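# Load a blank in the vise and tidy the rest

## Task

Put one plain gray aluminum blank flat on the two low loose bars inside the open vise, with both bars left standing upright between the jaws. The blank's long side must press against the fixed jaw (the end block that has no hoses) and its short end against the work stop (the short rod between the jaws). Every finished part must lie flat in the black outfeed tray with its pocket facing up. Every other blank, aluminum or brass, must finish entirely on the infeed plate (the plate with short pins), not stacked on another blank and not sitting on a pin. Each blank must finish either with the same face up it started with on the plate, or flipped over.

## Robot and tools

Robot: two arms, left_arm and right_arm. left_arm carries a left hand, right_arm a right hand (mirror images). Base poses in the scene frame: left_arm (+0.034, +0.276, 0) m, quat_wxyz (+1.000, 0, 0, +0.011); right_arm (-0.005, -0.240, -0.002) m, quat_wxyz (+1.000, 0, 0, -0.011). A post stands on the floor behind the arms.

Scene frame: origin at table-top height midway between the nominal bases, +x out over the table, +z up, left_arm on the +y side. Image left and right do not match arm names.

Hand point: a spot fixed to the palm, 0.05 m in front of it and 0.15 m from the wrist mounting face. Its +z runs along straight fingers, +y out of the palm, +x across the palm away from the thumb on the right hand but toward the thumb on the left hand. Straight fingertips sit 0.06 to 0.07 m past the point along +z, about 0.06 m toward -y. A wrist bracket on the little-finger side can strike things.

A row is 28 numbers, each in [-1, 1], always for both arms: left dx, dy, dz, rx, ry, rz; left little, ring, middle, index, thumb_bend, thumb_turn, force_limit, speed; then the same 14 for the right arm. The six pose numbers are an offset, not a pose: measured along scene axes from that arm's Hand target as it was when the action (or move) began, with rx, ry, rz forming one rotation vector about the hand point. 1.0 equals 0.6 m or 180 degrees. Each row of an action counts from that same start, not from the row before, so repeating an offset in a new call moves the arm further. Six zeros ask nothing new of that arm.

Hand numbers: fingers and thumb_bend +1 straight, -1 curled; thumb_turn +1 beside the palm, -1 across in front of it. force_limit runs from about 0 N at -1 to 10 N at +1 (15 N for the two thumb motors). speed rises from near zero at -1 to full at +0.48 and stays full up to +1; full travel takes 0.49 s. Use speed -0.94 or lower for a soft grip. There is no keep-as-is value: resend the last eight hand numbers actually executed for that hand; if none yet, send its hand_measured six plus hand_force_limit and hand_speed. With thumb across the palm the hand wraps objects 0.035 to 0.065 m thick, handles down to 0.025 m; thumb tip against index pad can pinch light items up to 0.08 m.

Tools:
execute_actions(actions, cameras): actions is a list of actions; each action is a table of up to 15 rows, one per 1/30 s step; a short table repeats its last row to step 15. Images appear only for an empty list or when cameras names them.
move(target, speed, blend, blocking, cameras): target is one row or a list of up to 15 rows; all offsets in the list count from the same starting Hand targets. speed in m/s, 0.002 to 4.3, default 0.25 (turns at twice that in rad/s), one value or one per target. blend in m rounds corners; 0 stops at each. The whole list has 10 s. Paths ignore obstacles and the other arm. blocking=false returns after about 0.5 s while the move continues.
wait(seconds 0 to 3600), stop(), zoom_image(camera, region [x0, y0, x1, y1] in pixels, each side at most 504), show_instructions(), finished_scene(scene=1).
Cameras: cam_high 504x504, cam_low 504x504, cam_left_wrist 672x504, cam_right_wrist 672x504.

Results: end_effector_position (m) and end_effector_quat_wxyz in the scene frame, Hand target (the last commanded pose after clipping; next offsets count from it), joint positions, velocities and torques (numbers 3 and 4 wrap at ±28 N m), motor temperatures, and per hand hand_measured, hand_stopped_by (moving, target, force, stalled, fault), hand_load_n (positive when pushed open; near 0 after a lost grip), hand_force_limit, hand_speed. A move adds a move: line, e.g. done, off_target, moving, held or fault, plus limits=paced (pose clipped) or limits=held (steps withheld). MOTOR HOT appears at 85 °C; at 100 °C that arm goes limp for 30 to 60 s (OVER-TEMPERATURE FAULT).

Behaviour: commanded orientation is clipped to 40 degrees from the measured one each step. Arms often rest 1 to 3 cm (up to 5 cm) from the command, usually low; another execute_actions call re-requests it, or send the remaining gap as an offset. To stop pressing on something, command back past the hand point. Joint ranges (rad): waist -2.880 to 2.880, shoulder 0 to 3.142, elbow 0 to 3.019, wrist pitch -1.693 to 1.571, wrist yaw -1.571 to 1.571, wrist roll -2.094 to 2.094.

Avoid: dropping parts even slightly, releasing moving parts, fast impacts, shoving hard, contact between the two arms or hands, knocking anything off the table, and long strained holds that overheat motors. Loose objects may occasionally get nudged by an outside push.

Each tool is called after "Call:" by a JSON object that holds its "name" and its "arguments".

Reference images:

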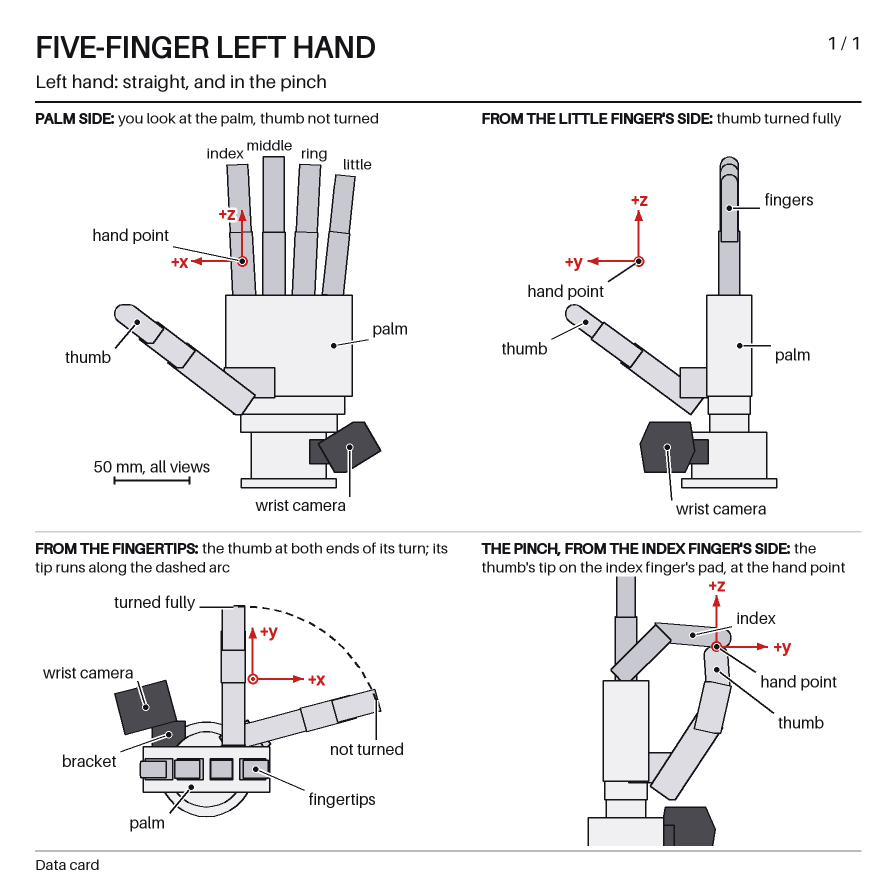

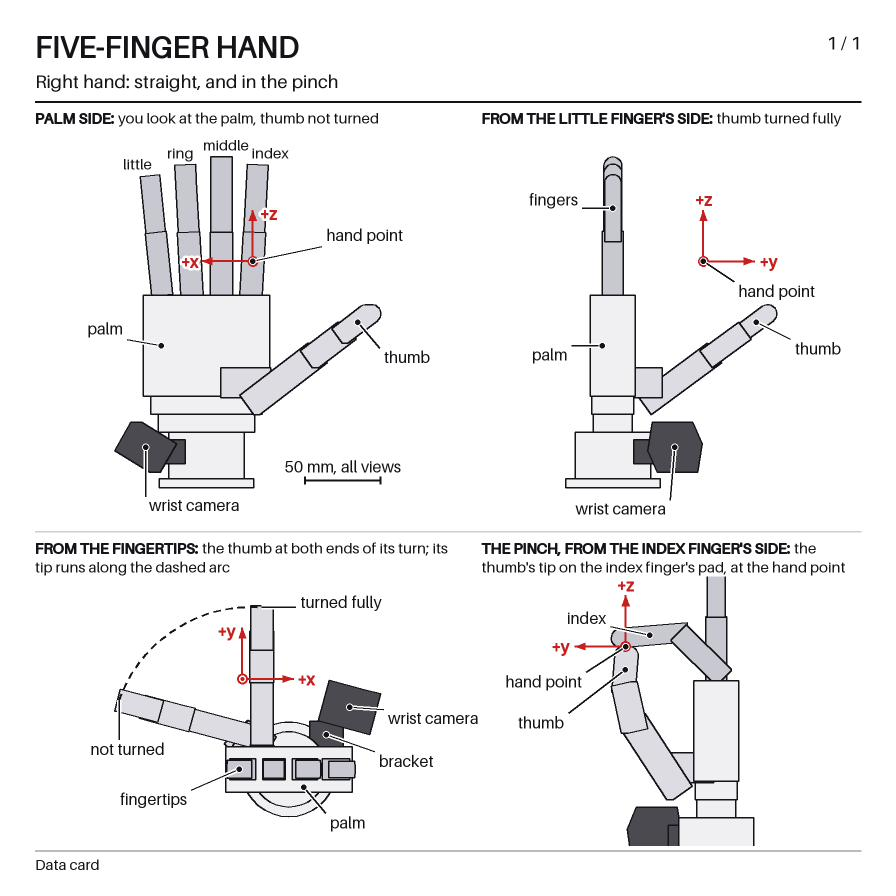

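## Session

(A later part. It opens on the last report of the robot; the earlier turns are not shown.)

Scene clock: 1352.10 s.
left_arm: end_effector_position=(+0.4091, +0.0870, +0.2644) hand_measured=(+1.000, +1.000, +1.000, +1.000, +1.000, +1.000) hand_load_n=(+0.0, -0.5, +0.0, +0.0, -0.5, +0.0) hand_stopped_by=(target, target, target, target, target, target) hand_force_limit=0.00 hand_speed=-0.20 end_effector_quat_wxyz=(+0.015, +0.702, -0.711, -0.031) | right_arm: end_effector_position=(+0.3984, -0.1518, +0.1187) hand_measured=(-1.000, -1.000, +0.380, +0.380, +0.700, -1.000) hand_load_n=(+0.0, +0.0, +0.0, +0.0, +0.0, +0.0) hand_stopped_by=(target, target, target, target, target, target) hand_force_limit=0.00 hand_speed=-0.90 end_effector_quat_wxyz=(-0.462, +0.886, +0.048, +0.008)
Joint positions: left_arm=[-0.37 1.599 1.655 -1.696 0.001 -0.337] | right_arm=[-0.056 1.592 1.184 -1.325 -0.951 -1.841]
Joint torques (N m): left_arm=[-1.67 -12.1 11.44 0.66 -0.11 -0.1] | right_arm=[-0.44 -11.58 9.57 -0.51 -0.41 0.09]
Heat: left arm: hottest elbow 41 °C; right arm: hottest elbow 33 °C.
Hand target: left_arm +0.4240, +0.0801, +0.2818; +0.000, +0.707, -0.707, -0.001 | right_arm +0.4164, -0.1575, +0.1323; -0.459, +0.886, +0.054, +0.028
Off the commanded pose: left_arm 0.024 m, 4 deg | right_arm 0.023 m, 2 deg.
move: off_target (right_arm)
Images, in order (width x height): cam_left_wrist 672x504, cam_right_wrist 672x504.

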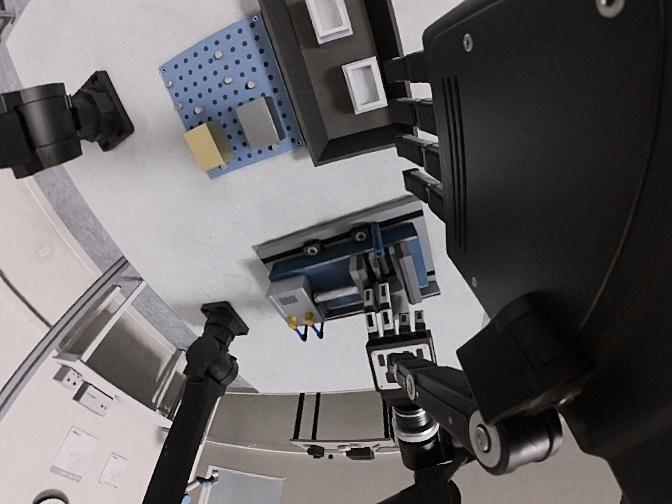

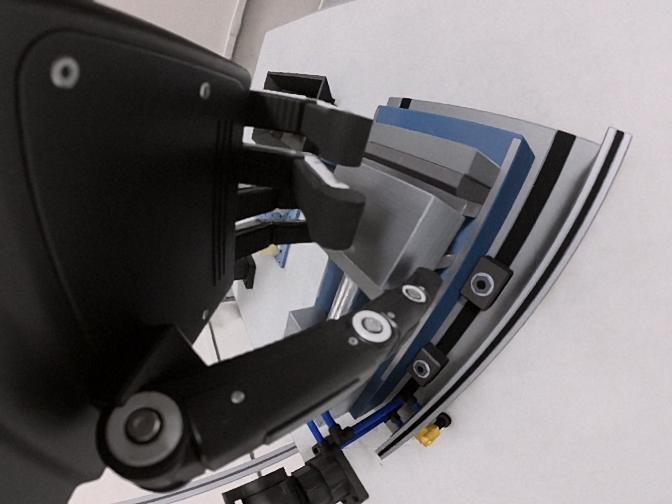

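Call:
{"name": "move", "arguments": {"target": [[0,0,0,0,0,0,1,1,1,1,1,1,0,-0.2,0.0,0,0.03,0,0,0,-1,-1,0.38,0.38,0.7,-1,0.0,-0.9],[0,0,0,0,0,0,1,1,1,1,1,1,0,-0.2,0.025,0,0.03,0,0,0,-1,-1,0.38,0.38,0.7,-1,0.0,-0.9]], "speed": 0.05, "cameras": ["cam_right_wrist","cam_left_wrist"]}}

Call:
{"name": "zoom_image", "arguments": {"camera": "cam_left_wrist", "region": [345, 245, 425, 315]}}

Scene clock: 1360.27 s.
left_arm: end_effector_position=(+0.4091, +0.0870, +0.2644) hand_measured=(+1.000, +1.000, +1.000, +1.000, +1.000, +1.000) hand_load_n=(+0.0, +0.0, +0.0, +0.0, +0.0, +0.0) hand_stopped_by=(target, target, target, target, target, target) hand_force_limit=0.00 hand_speed=-0.20 end_effector_quat_wxyz=(+0.015, +0.702, -0.711, -0.031) | right_arm: end_effector_position=(+0.4148, -0.1533, +0.1357) hand_measured=(-1.000, -1.000, +0.380, +0.380, +0.700, -1.000) hand_load_n=(+0.0, +0.0, +0.0, +0.0, +0.0, +0.0) hand_stopped_by=(target, target, target, target, target, target) hand_force_limit=0.00 hand_speed=-0.90 end_effector_quat_wxyz=(-0.461, +0.886, +0.049, +0.009)
Joint positions: left_arm=[-0.37 1.599 1.655 -1.696 0.001 -0.337] | right_arm=[-0.056 1.614 1.259 -1.376 -0.949 -1.841]
Joint torques (N m): left_arm=[-1.61 -11.93 11.38 0.72 -0.12 -0.1] | right_arm=[0.15 -12.34 9.61 -0.65 -0.44 0.11]
Heat: left arm: hottest elbow 41 °C; right arm: hottest elbow 33 °C.
Hand target: left_arm +0.4240, +0.0801, +0.2818; +0.000, +0.707, -0.707, -0.001 | right_arm +0.4314, -0.1575, +0.1503; -0.459, +0.886, +0.054, +0.028
Off the commanded pose: left_arm 0.024 m, 4 deg | right_arm 0.023 m, 2 deg.
move: off_target (right_arm)
Images, in order (width x height): cam_left_wrist 672x504, cam_right_wrist 672x504.

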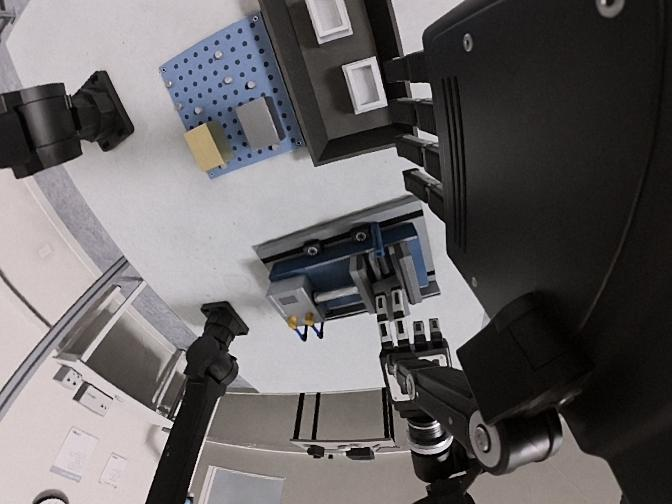

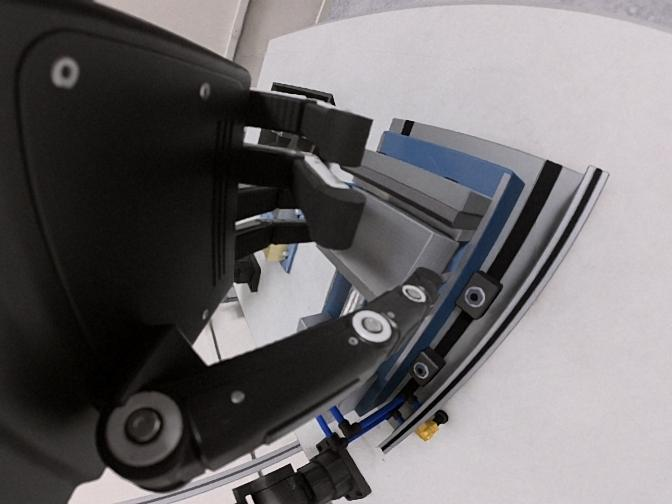

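Scaled by 6.300 from the camera's image (finer frame: 960x720).

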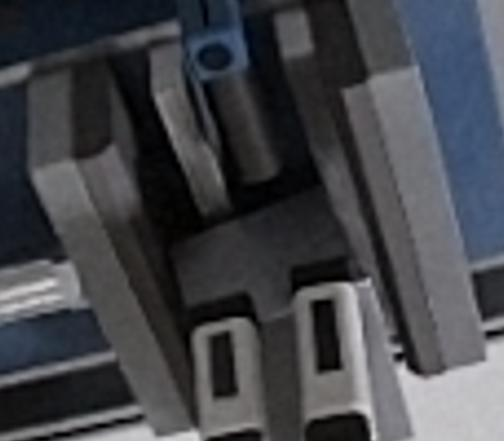

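Call:
{"name": "move", "arguments": {"target": [[0,0,0,0,0,0,1,1,1,1,1,1,0,-0.2,0.0,0,-0.03,0,0,0,-1,-1,0.38,0.38,0.7,-1,0.0,-0.9]], "speed": 0.05, "cameras": ["cam_right_wrist","cam_left_wrist"]}}

Call:
{"name": "zoom_image", "arguments": {"camera": "cam_left_wrist", "region": [345, 245, 425, 315]}}

Call:
{"name": "zoom_image", "arguments": {"camera": "cam_right_wrist", "region": [340, 180, 480, 320]}}

Scene clock: 1369.13 s.
left_arm: end_effector_position=(+0.4091, +0.0870, +0.2644) hand_measured=(+1.000, +1.000, +1.000, +1.000, +1.000, +1.000) hand_load_n=(+0.0, +0.0, +0.0, +0.0, +0.0, +0.0) hand_stopped_by=(target, target, target, target, target, target) hand_force_limit=0.00 hand_speed=-0.20 end_effector_quat_wxyz=(+0.015, +0.702, -0.711, -0.031) | right_arm: end_effector_position=(+0.4206, -0.1538, +0.1278) hand_measured=(-1.000, -1.000, +0.380, +0.380, +0.700, -1.000) hand_load_n=(+0.0, +0.0, +0.0, +0.0, +0.0, +0.0) hand_stopped_by=(target, target, target, target, target, target) hand_force_limit=0.00 hand_speed=-0.90 end_effector_quat_wxyz=(-0.460, +0.886, +0.051, +0.012)
Joint positions: left_arm=[-0.37 1.599 1.655 -1.696 0.001 -0.337] | right_arm=[-0.056 1.63 1.259 -1.351 -0.949 -1.841]
Joint torques (N m): left_arm=[-1.85 -12.1 11.44 0.7 -0.12 -0.1] | right_arm=[-0.15 -12.1 7.6 0.38 -0.42 0.11]
Heat: left arm: hottest elbow 41 °C; right arm: hottest elbow 34 °C.
Hand target: left_arm +0.4240, +0.0801, +0.2818; +0.000, +0.707, -0.707, -0.001 | right_arm +0.4314, -0.1575, +0.1323; -0.459, +0.886, +0.054, +0.028
Off the commanded pose: left_arm 0.024 m, 4 deg | right_arm 0.012 m, 2 deg.
move: off_target (right_arm)
Images, in order (width x height): cam_left_wrist 672x504, cam_right_wrist 672x504.

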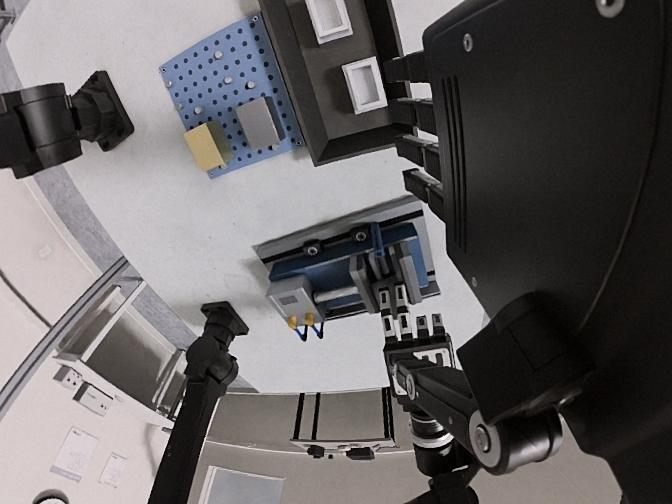

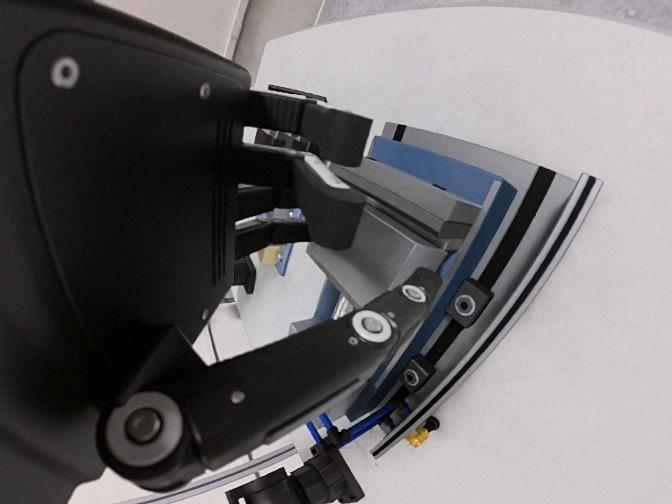

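Scaled by 6.300 from the camera's image (finer frame: 960x720).

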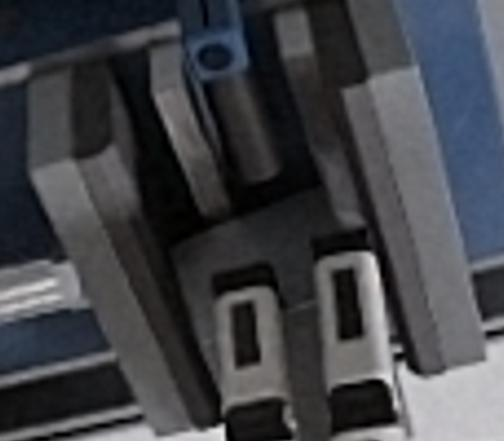

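Scaled by 3.600 from the camera's image (finer frame: 960x720).

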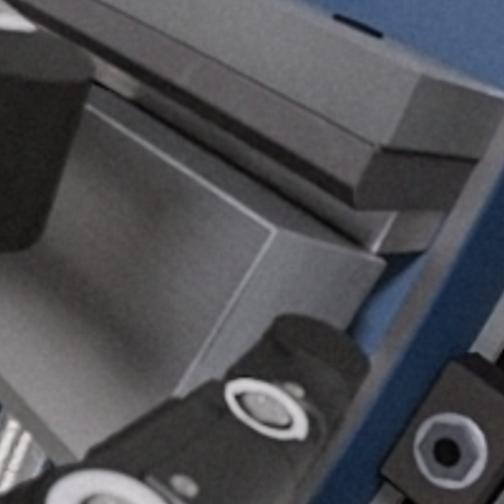

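Call:
{"name": "move", "arguments": {"target": [[0,0,0,0,0,0,1,1,1,1,1,1,0,-0.2,-0.03,0,0.0,0,0,0,-1,-1,0.38,0.38,0.7,-1,0.0,-0.9]], "speed": 0.05}}

Scene clock: 1373.03 s.
left_arm: end_effector_position=(+0.4091, +0.0870, +0.2644) hand_measured=(+1.000, +1.000, +1.000, +1.000, +1.000, +1.000) hand_load_n=(+0.0, +0.0, +0.0, +0.0, -0.5, +0.0) hand_stopped_by=(target, target, target, target, target, target) hand_force_limit=0.00 hand_speed=-0.20 end_effector_quat_wxyz=(+0.015, +0.702, -0.711, -0.031) | right_arm: end_effector_position=(+0.4050, -0.1525, +0.1237) hand_measured=(-1.000, -1.000, +0.380, +0.380, +0.700, -1.000) hand_load_n=(+0.0, +0.5, +0.0, +0.0, +0.0, +0.0) hand_stopped_by=(target, target, target, target, target, target) hand_force_limit=0.00 hand_speed=-0.90 end_effector_quat_wxyz=(-0.461, +0.886, +0.047, +0.006)
Joint positions: left_arm=[-0.37 1.599 1.655 -1.696 0.001 -0.337] | right_arm=[-0.056 1.606 1.215 -1.347 -0.949 -1.841]
Joint torques (N m): left_arm=[-1.9 -11.99 11.43 0.69 -0.11 -0.11] | right_arm=[-0.44 -12.86 6.61 0.29 -0.41 0.04]
Heat: left arm: hottest elbow 41 °C; right arm: hottest elbow 34 °C.
Hand target: left_arm +0.4240, +0.0801, +0.2818; +0.000, +0.707, -0.707, -0.001 | right_arm +0.4134, -0.1575, +0.1323; -0.459, +0.886, +0.054, +0.028
Off the commanded pose: left_arm 0.024 m, 4 deg | right_arm 0.013 m, 3 deg.
move: off_target (right_arm)

Call:
{"name": "move", "arguments": {"target": [[0,0,0,0,0,0,1,1,1,1,1,1,0,-0.2,0.018,0,-0.006,0,0,0,-1,-1,0.38,0.38,0.7,-1,0.0,-0.9]], "speed": 0.05, "cameras": ["cam_right_wrist","cam_left_wrist"]}}

Call:
{"name": "zoom_image", "arguments": {"camera": "cam_left_wrist", "region": [345, 245, 425, 315]}}

Scene clock: 1382.23 s.
left_arm: end_effector_position=(+0.4091, +0.0870, +0.2644) hand_measured=(+1.000, +1.000, +1.000, +1.000, +1.000, +1.000) hand_load_n=(+0.0, +0.0, +0.0, +0.0, +0.0, +0.0) hand_stopped_by=(target, target, target, target, target, target) hand_force_limit=0.00 hand_speed=-0.20 end_effector_quat_wxyz=(+0.015, +0.702, -0.711, -0.031) | right_arm: end_effector_position=(+0.4067, -0.1527, +0.1197) hand_measured=(-1.000, -1.000, +0.380, +0.380, +0.700, -1.000) hand_load_n=(+0.0, +0.5, +0.0, +0.5, +0.0, +0.0) hand_stopped_by=(target, target, target, target, target, target) hand_force_limit=0.00 hand_speed=-0.90 end_effector_quat_wxyz=(-0.461, +0.886, +0.047, +0.005)
Joint positions: left_arm=[-0.37 1.599 1.655 -1.696 0.001 -0.337] | right_arm=[-0.056 1.615 1.215 -1.339 -0.949 -1.841]
Joint torques (N m): left_arm=[-1.67 -11.99 11.45 0.72 -0.11 -0.1] | right_arm=[-0.32 -11.87 8.46 0.29 -0.42 0.08]
Heat: left arm: hottest elbow 41 °C; right arm: hottest elbow 34 °C.
Hand target: left_arm +0.4240, +0.0801, +0.2818; +0.000, +0.707, -0.707, -0.001 | right_arm +0.4242, -0.1575, +0.1287; -0.459, +0.886, +0.054, +0.028
Off the commanded pose: left_arm 0.024 m, 4 deg | right_arm 0.020 m, 3 deg.
move: off_target (right_arm)
Images, in order (width x height): cam_left_wrist 672x504, cam_right_wrist 672x504.

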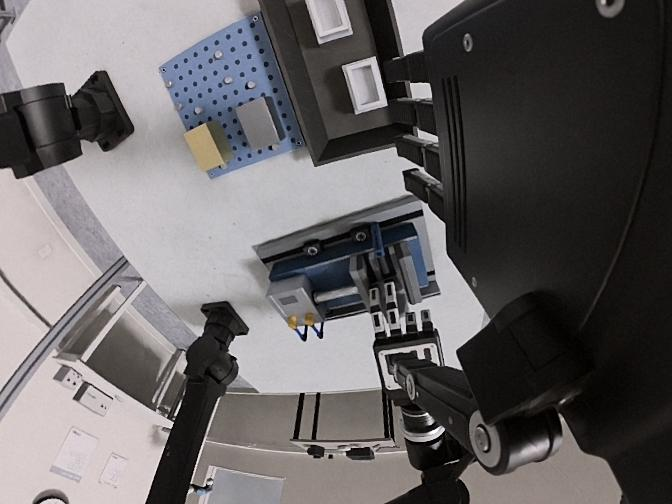

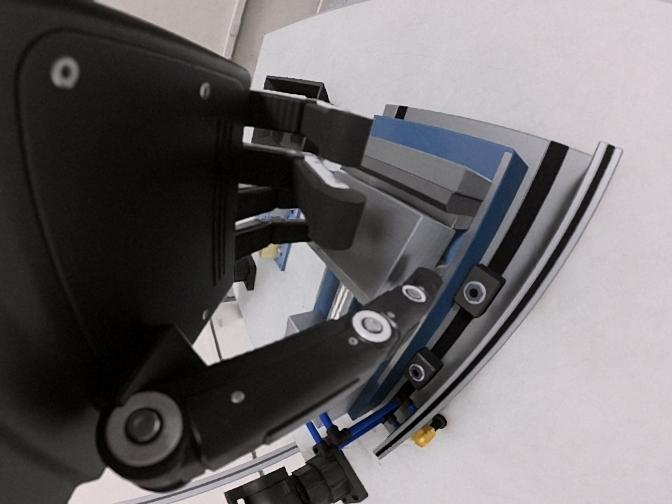

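Scaled by 6.300 from the camera's image (finer frame: 960x720).

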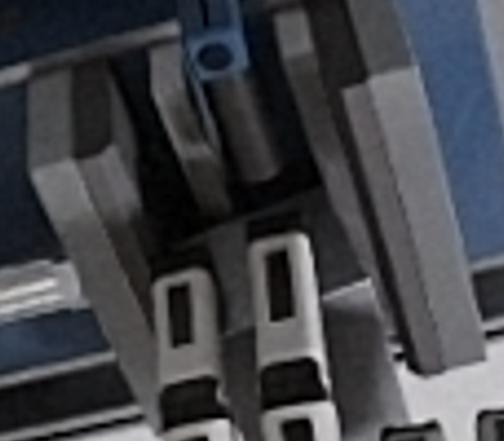

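Call:
{"name": "move", "arguments": {"target": [[0,0,0,0,0,0,1,1,1,1,1,1,0,-0.2,0.012,0,-0.004,0,0,0,-1,-1,0.38,0.38,0.7,-1,0.0,-0.9]], "speed": 0.05, "cameras": ["cam_right_wrist","cam_left_wrist"]}}

Call:
{"name": "zoom_image", "arguments": {"camera": "cam_left_wrist", "region": [345, 245, 425, 315]}}

Scene clock: 1387.30 s.
left_arm: end_effector_position=(+0.4091, +0.0870, +0.2644) hand_measured=(+1.000, +1.000, +1.000, +1.000, +1.000, +1.000) hand_load_n=(+0.0, +0.0, +0.0, +0.0, +0.0, +0.0) hand_stopped_by=(target, target, target, target, target, target) hand_force_limit=0.00 hand_speed=-0.20 end_effector_quat_wxyz=(+0.015, +0.702, -0.711, -0.031) | right_arm: end_effector_position=(+0.4093, -0.1529, +0.1132) hand_measured=(-1.000, -1.000, +0.380, +0.380, +0.700, -1.000) hand_load_n=(+0.0, +0.0, +0.0, +0.0, +0.0, +0.0) hand_stopped_by=(target, target, target, target, target, target) hand_force_limit=0.00 hand_speed=-0.90 end_effector_quat_wxyz=(-0.462, +0.886, +0.045, +0.000)
Joint positions: left_arm=[-0.37 1.599 1.655 -1.696 0.001 -0.337] | right_arm=[-0.056 1.635 1.219 -1.334 -0.949 -1.841]
Joint torques (N m): left_arm=[-1.73 -12.1 11.41 0.64 -0.11 -0.1] | right_arm=[-0.03 -11.69 9.37 0.29 -0.44 0.09]
Heat: left arm: hottest elbow 41 °C; right arm: hottest elbow 34 °C.
Hand target: left_arm +0.4240, +0.0801, +0.2818; +0.000, +0.707, -0.707, -0.001 | right_arm +0.4314, -0.1575, +0.1263; -0.459, +0.886, +0.054, +0.028
Off the commanded pose: left_arm 0.024 m, 4 deg | right_arm 0.026 m, 3 deg.
move: off_target (right_arm)
Images, in order (width x height): cam_left_wrist 672x504, cam_right_wrist 672x504.

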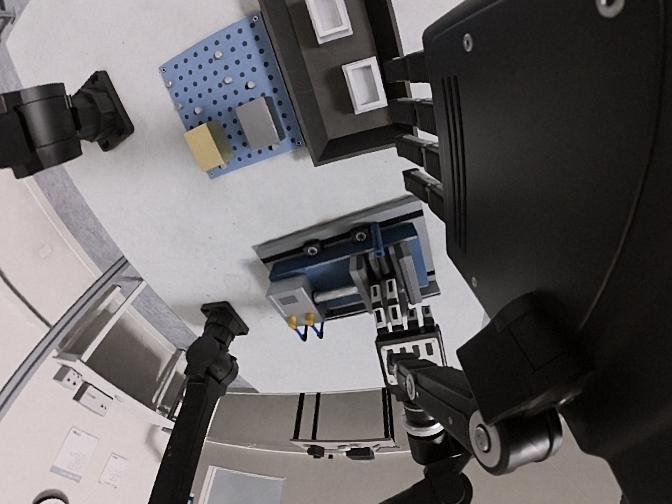

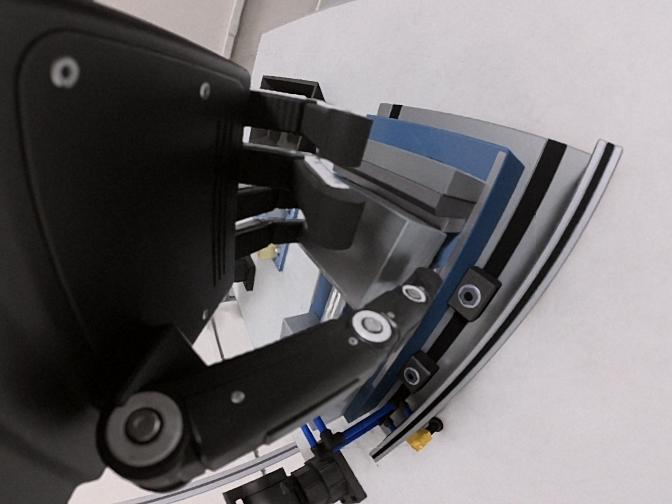

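Scaled by 6.300 from the camera's image (finer frame: 960x720).

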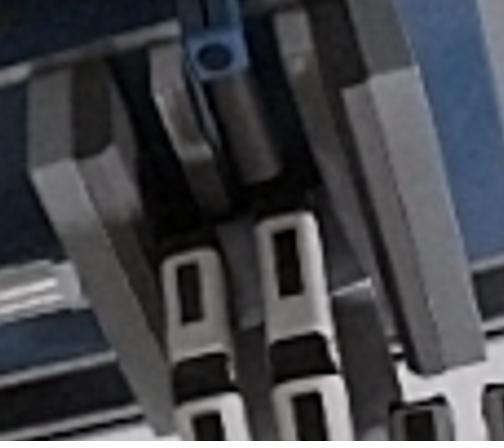

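Call:
{"name": "move", "arguments": {"target": [[0,0,0,0,0,0,1,1,1,1,1,1,0,-0.2,0,0,0,0,0,0,-1,-1,0.3,0.3,0.7,-1,-0.5,-0.94],[0,0,0,0,0,0,1,1,1,1,1,1,0,-0.2,0,0,0,0,0,0,-1,-1,0.3,0.3,0.35,-1,-0.4,-0.94],[0,0,0,0,0,0,1,1,1,1,1,1,0,-0.2,0,0,0,0,0,0,-1,-1,0.1,0.1,0.35,-1,0.0,-0.94]], "cameras": ["cam_right_wrist","cam_left_wrist"]}}

Call:
{"name": "zoom_image", "arguments": {"camera": "cam_left_wrist", "region": [345, 245, 425, 315]}}

Call:
{"name": "zoom_image", "arguments": {"camera": "cam_right_wrist", "region": [340, 160, 480, 300]}}

Scene clock: 1395.97 s.
left_arm: end_effector_position=(+0.4091, +0.0870, +0.2644) hand_measured=(+1.000, +1.000, +1.000, +1.000, +1.000, +1.000) hand_load_n=(+0.0, +0.0, +0.0, +0.0, +0.0, +0.0) hand_stopped_by=(target, target, target, target, target, target) hand_force_limit=0.00 hand_speed=-0.20 end_effector_quat_wxyz=(+0.015, +0.702, -0.711, -0.031) | right_arm: end_effector_position=(+0.4096, -0.1517, +0.1136) hand_measured=(-1.000, -1.000, +0.274, +0.268, +0.590, -1.000) hand_load_n=(+0.0, +0.0, +4.5, +5.5, +7.5, +0.5) hand_stopped_by=(target, target, force, force, force, target) hand_force_limit=0.00 hand_speed=-0.94 end_effector_quat_wxyz=(-0.462, +0.886, +0.046, +0.000)
Joint positions: left_arm=[-0.37 1.599 1.655 -1.696 0.001 -0.337] | right_arm=[-0.053 1.635 1.221 -1.334 -0.949 -1.841]
Joint torques (N m): left_arm=[-1.9 -11.87 11.41 0.69 -0.11 -0.1] | right_arm=[-0.56 -12.04 9.39 0.31 -0.47 0.09]
Heat: left arm: hottest elbow 41 °C; right arm: hottest elbow 35 °C.
Hand target: left_arm +0.4240, +0.0801, +0.2818; +0.000, +0.707, -0.707, -0.001 | right_arm +0.4314, -0.1575, +0.1263; -0.459, +0.886, +0.054, +0.028
Off the commanded pose: left_arm 0.024 m, 4 deg | right_arm 0.026 m, 3 deg.
move: done; target 2's new numbers were sent with right_arm's hand 0.027 m and 3 deg from that target; target 3's new numbers were sent with right_arm's hand 0.026 m and 3 deg from that target
Images, in order (width x height): cam_left_wrist 672x504, cam_right_wrist 672x504.

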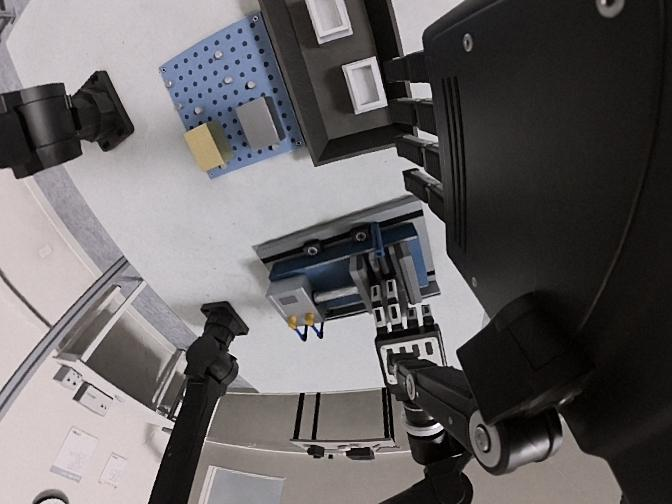

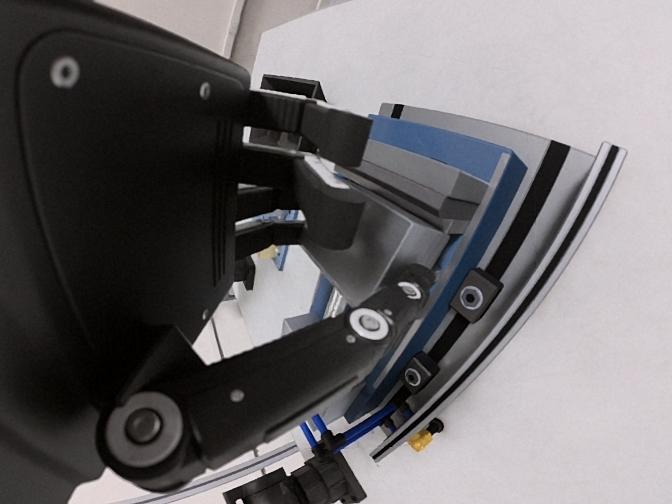

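Scaled by 6.300 from the camera's image (finer frame: 960x720).

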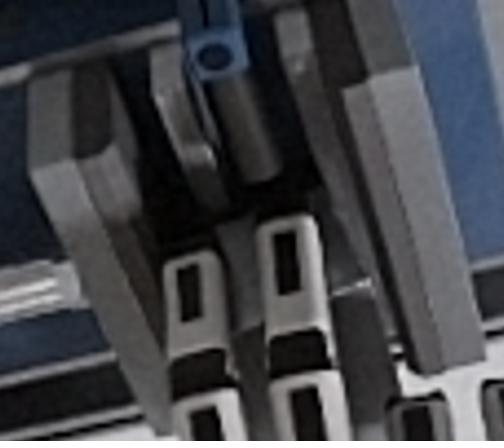

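Scaled by 3.600 from the camera's image (finer frame: 960x720).

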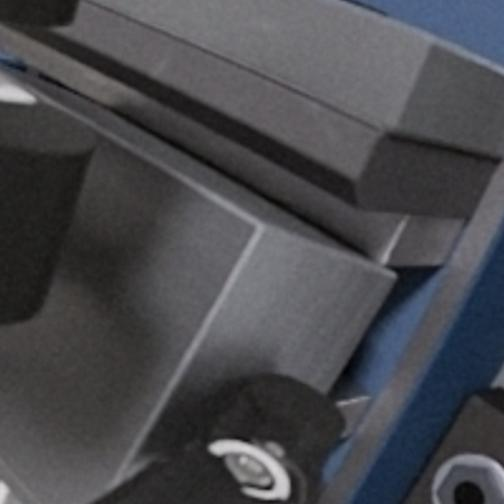

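Call:
{"name": "move", "arguments": {"target": [[0,0,0,0,0,0,1,1,1,1,1,1,0,-0.2,0,0,0.025,0,0,0,-1,-1,0.1,0.1,0.35,-1,0.0,-0.94]], "speed": 0.03, "cameras": ["cam_right_wrist","cam_left_wrist"]}}

Call:
{"name": "zoom_image", "arguments": {"camera": "cam_right_wrist", "region": [340, 160, 480, 300]}}

Scene clock: 1401.63 s.
left_arm: end_effector_position=(+0.4091, +0.0870, +0.2644) hand_measured=(+1.000, +1.000, +1.000, +1.000, +1.000, +1.000) hand_load_n=(+0.0, +0.0, +0.0, +0.0, +0.0, +0.0) hand_stopped_by=(target, target, target, target, target, target) hand_force_limit=0.00 hand_speed=-0.20 end_effector_quat_wxyz=(+0.015, +0.702, -0.711, -0.031) | right_arm: end_effector_position=(+0.4132, -0.1530, +0.1167) hand_measured=(-1.000, -1.000, +0.274, +0.268, +0.590, -1.000) hand_load_n=(+0.0, +0.0, +4.0, +5.0, +8.0, +0.0) hand_stopped_by=(target, target, force, force, force, target) hand_force_limit=0.00 hand_speed=-0.94 end_effector_quat_wxyz=(-0.459, +0.887, +0.052, +0.004)
Joint positions: left_arm=[-0.37 1.599 1.655 -1.696 0.001 -0.337] | right_arm=[-0.053 1.635 1.233 -1.341 -0.943 -1.849]
Joint torques (N m): left_arm=[-1.73 -11.99 11.41 0.66 -0.12 -0.09] | right_arm=[-0.21 -12.86 10.13 -0.64 -0.63 0.11]
Heat: left arm: hottest elbow 41 °C; right arm: hottest elbow 35 °C.
Hand target: left_arm +0.4240, +0.0801, +0.2818; +0.000, +0.707, -0.707, -0.001 | right_arm +0.4314, -0.1575, +0.1413; -0.459, +0.886, +0.054, +0.028
Off the commanded pose: left_arm 0.024 m, 4 deg | right_arm 0.031 m, 3 deg.
move: off_target (right_arm)
Images, in order (width x height): cam_left_wrist 672x504, cam_right_wrist 672x504.

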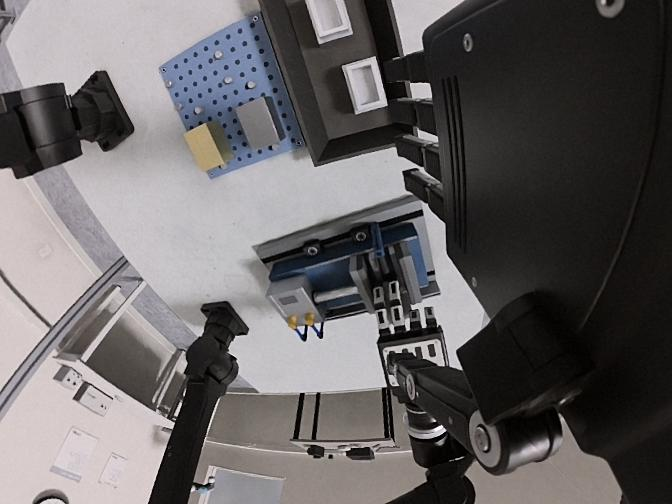

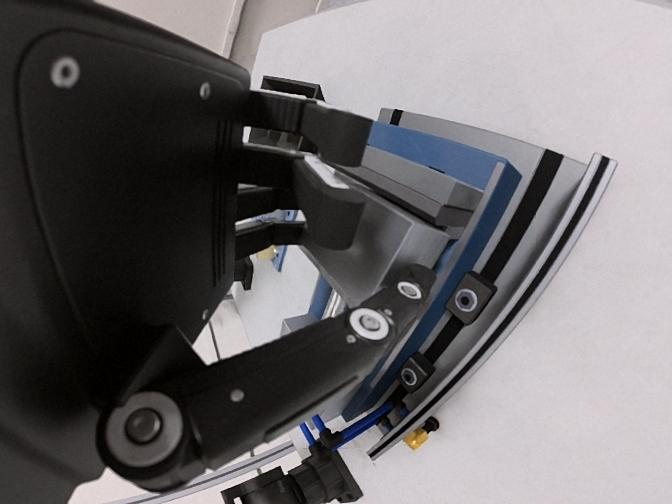

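Scaled by 3.600 from the camera's image (finer frame: 960x720).

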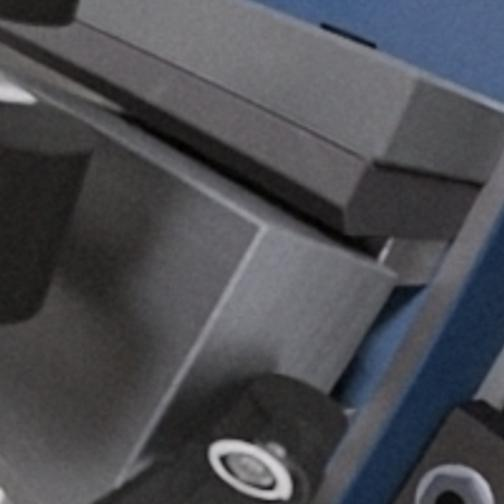

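Call:
{"name": "move", "arguments": {"target": [[0,0,0,0,0,0,1,1,1,1,1,1,0,-0.2,0.015,0,0.004,0,0,0,-1,-1,0.1,0.1,0.35,-1,0.0,-0.94]], "speed": 0.03, "cameras": ["cam_right_wrist","cam_left_wrist"]}}

Call:
{"name": "zoom_image", "arguments": {"camera": "cam_right_wrist", "region": [340, 160, 480, 300]}}

Call:
{"name": "zoom_image", "arguments": {"camera": "cam_left_wrist", "region": [345, 245, 425, 315]}}

Scene clock: 1406.43 s.
left_arm: end_effector_position=(+0.4091, +0.0870, +0.2644) hand_measured=(+1.000, +1.000, +1.000, +1.000, +1.000, +1.000) hand_load_n=(+0.0, +0.0, +0.0, +0.0, +0.0, +0.0) hand_stopped_by=(target, target, target, target, target, target) hand_force_limit=0.00 hand_speed=-0.20 end_effector_quat_wxyz=(+0.015, +0.702, -0.711, -0.031) | right_arm: end_effector_position=(+0.4167, -0.1532, +0.1212) hand_measured=(-1.000, -1.000, +0.274, +0.268, +0.590, -1.000) hand_load_n=(+0.0, +0.0, +4.0, +5.0, +8.0, +0.5) hand_stopped_by=(target, target, force, force, force, target) hand_force_limit=0.00 hand_speed=-0.94 end_effector_quat_wxyz=(-0.459, +0.887, +0.045, -0.003)
Joint positions: left_arm=[-0.37 1.599 1.655 -1.696 0.001 -0.337] | right_arm=[-0.053 1.647 1.259 -1.365 -0.943 -1.84]
Joint torques (N m): left_arm=[-1.73 -11.99 11.44 0.66 -0.11 -0.1] | right_arm=[-0.03 -13.16 10.58 -0.53 -0.62 0.11]
Heat: left arm: hottest elbow 41 °C; right arm: hottest elbow 35 °C.
Hand target: left_arm +0.4240, +0.0801, +0.2818; +0.000, +0.707, -0.707, -0.001 | right_arm +0.4404, -0.1575, +0.1437; -0.459, +0.886, +0.054, +0.028
Off the commanded pose: left_arm 0.024 m, 4 deg | right_arm 0.033 m, 4 deg.
move: off_target (right_arm)
Images, in order (width x height): cam_left_wrist 672x504, cam_right_wrist 672x504.

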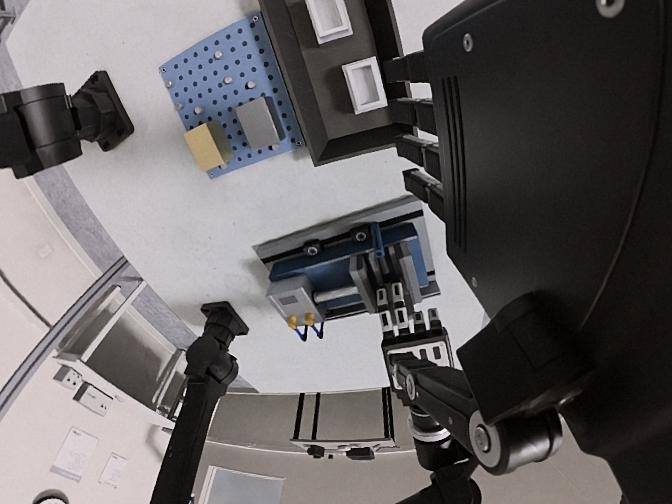

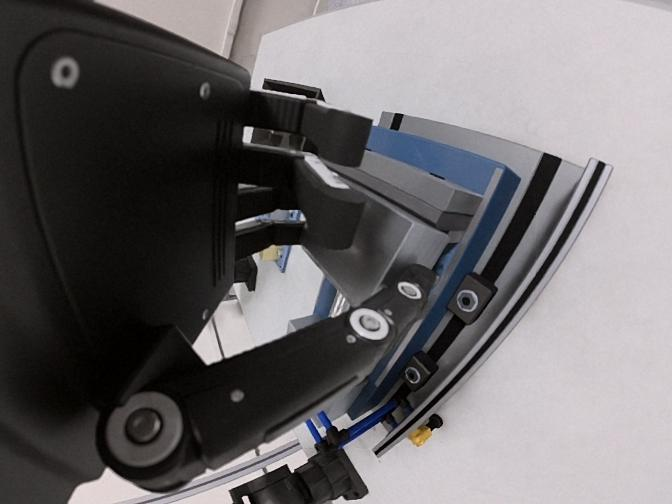

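Scaled by 3.600 from the camera's image (finer frame: 960x720).

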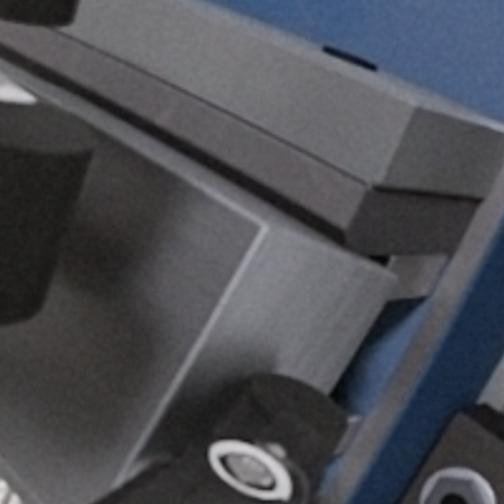

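Scaled by 6.300 from the camera's image (finer frame: 960x720).

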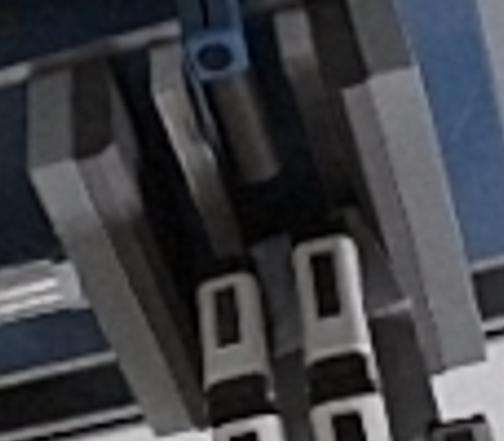

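Call:
{"name": "execute_actions", "arguments": {"actions": [], "cameras": ["all"]}}

Call:
{"name": "zoom_image", "arguments": {"camera": "cam_left_wrist", "region": [325, 225, 445, 325]}}

Call:
{"name": "zoom_image", "arguments": {"camera": "cam_right_wrist", "region": [300, 140, 500, 320]}}

Call:
{"name": "zoom_image", "arguments": {"camera": "cam_low", "region": [250, 180, 330, 260]}}

Scene clock: 1423.60 s.
left_arm: end_effector_position=(+0.4091, +0.0870, +0.2644) hand_measured=(+1.000, +1.000, +1.000, +1.000, +1.000, +1.000) hand_load_n=(+0.0, +0.0, +0.0, +0.0, +0.0, +0.0) hand_stopped_by=(target, target, target, target, target, target) hand_force_limit=0.00 hand_speed=-0.20 end_effector_quat_wxyz=(+0.015, +0.702, -0.711, -0.031) | right_arm: end_effector_position=(+0.4167, -0.1532, +0.1212) hand_measured=(-1.000, -1.000, +0.274, +0.268, +0.590, -1.000) hand_load_n=(+0.0, +0.0, +4.0, +5.0, +8.0, +0.0) hand_stopped_by=(target, target, force, force, force, target) hand_force_limit=0.00 hand_speed=-0.94 end_effector_quat_wxyz=(-0.459, +0.887, +0.045, -0.003)
Joint positions: left_arm=[-0.37 1.599 1.655 -1.696 0.001 -0.337] | right_arm=[-0.053 1.647 1.259 -1.365 -0.943 -1.84]
Joint velocities: within noise
Joint torques (N m): left_arm=[-1.67 -12.04 11.45 0.66 -0.11 -0.09] | right_arm=[-0.09 -12.75 10.59 -0.42 -0.66 0.13]
Motor temperatures (°C): left_arm=[21 24 41 22 21 22] | right_arm=[21 26 37 23 25 22]
Heat: left arm: hottest elbow 41 °C; right arm: hottest elbow 37 °C.
Hand target: left_arm +0.4240, +0.0801, +0.2818; +0.000, +0.707, -0.707, -0.001 | right_arm +0.4404, -0.1575, +0.1437; -0.459, +0.886, +0.054, +0.028
Off the commanded pose: left_arm 0.024 m, 4 deg | right_arm 0.033 m, 4 deg.

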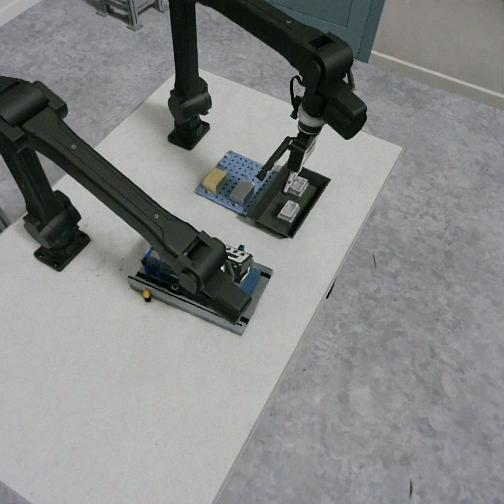

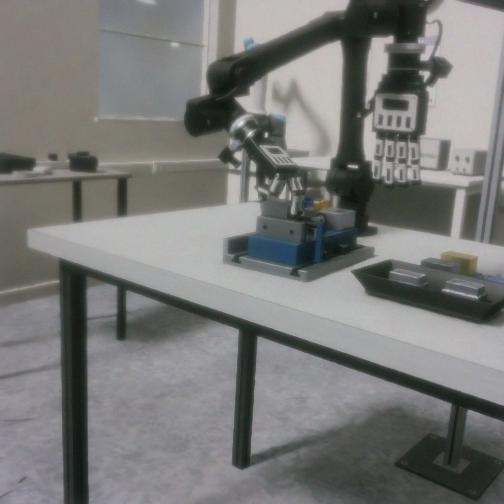

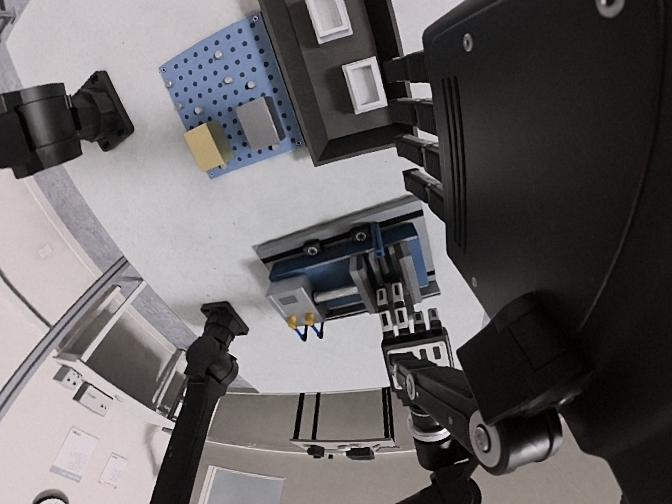

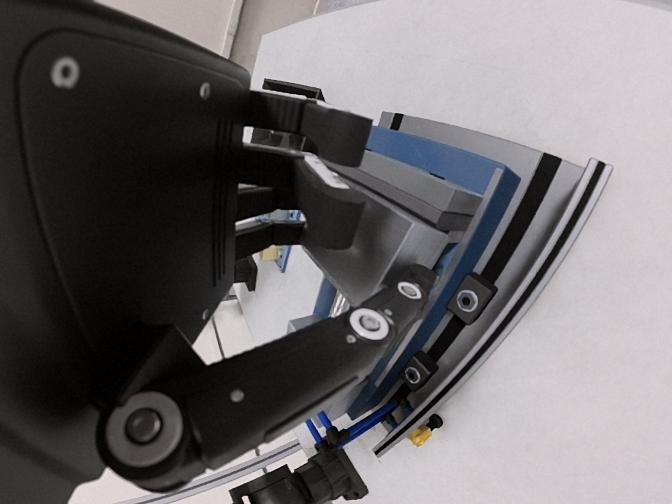

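Scaled by 4.200 from the camera's image (finer frame: 960x720).

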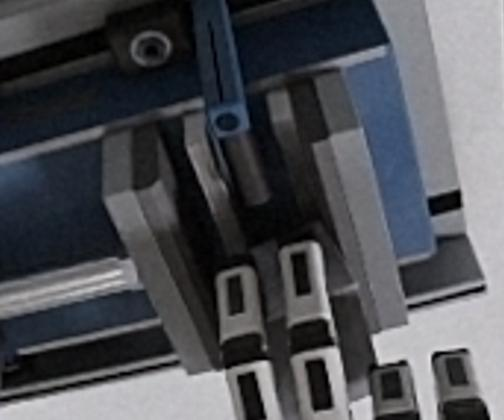

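Scaled by 2.520 from the camera's image (finer frame: 960x720).

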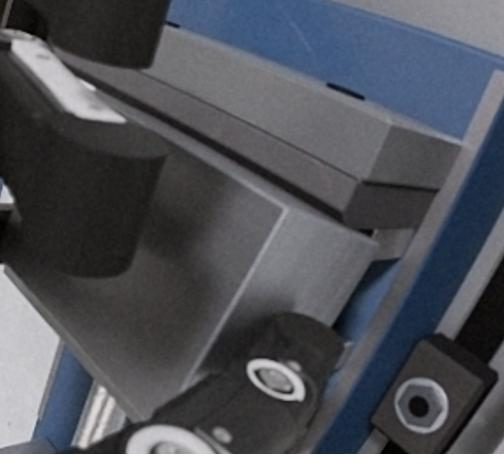

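Scaled by 6.300 from the camera's image (finer frame: 720x720).

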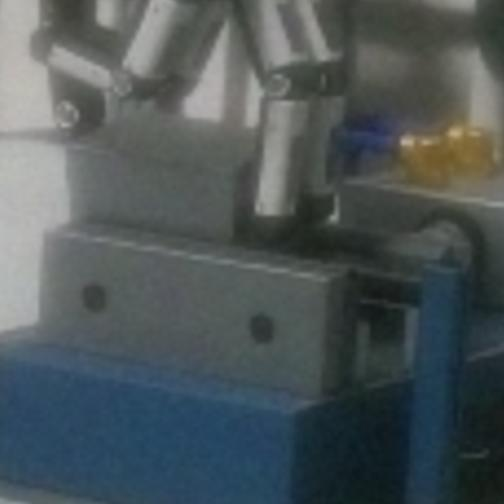

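Call:
{"name": "move", "arguments": {"target": [0,0,0,0,0,0,1,1,1,1,1,1,0,-0.2, 0,0,-0.017,0,0,0,-1,-1,0.1,0.1,0.35,-1,0.0,-0.94], "speed": 0.02, "cameras": ["cam_left_wrist","cam_right_wrist"]}}

Scene clock: 1427.70 s.
left_arm: end_effector_position=(+0.4091, +0.0870, +0.2644) hand_measured=(+1.000, +1.000, +1.000, +1.000, +1.000, +1.000) hand_load_n=(+0.0, +0.0, +0.0, +0.0, +0.0, +0.0) hand_stopped_by=(target, target, target, target, target, target) hand_force_limit=0.00 hand_speed=-0.20 end_effector_quat_wxyz=(+0.015, +0.702, -0.711, -0.031) | right_arm: end_effector_position=(+0.4164, -0.1532, +0.1183) hand_measured=(-1.000, -1.000, +0.274, +0.268, +0.590, -1.000) hand_load_n=(+0.0, +0.0, +4.0, +4.5, +8.0, +0.0) hand_stopped_by=(target, target, force, force, force, target) hand_force_limit=0.00 hand_speed=-0.94 end_effector_quat_wxyz=(-0.460, +0.887, +0.042, -0.007)
Joint positions: left_arm=[-0.37 1.599 1.655 -1.696 0.001 -0.337] | right_arm=[-0.053 1.655 1.259 -1.365 -0.943 -1.837]
Joint torques (N m): left_arm=[-1.9 -11.99 11.45 0.68 -0.11 -0.09] | right_arm=[-0.03 -12.75 9.29 0.58 -0.67 0.09]
Heat: left arm: hottest elbow 41 °C; right arm: hottest elbow 37 °C.
Hand target: left_arm +0.4240, +0.0801, +0.2818; +0.000, +0.707, -0.707, -0.001 | right_arm +0.4404, -0.1575, +0.1335; -0.459, +0.886, +0.054, +0.028
Off the commanded pose: left_arm 0.024 m, 4 deg | right_arm 0.029 m, 4 deg.
move: off_target (right_arm)

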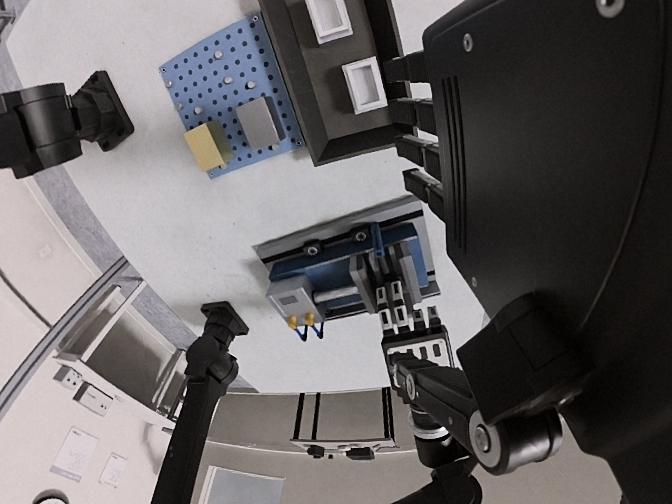

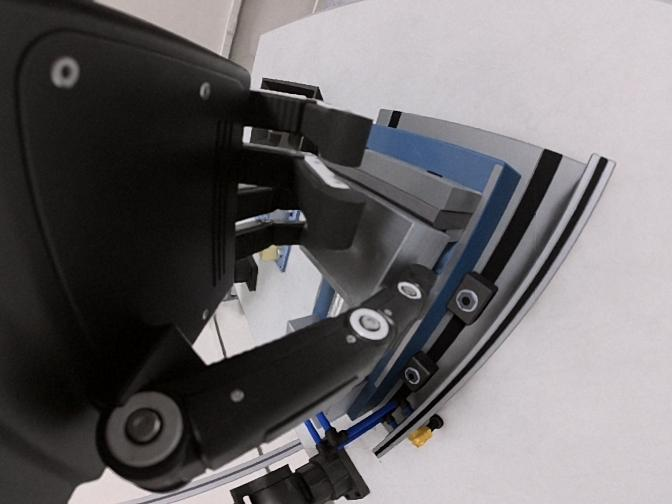

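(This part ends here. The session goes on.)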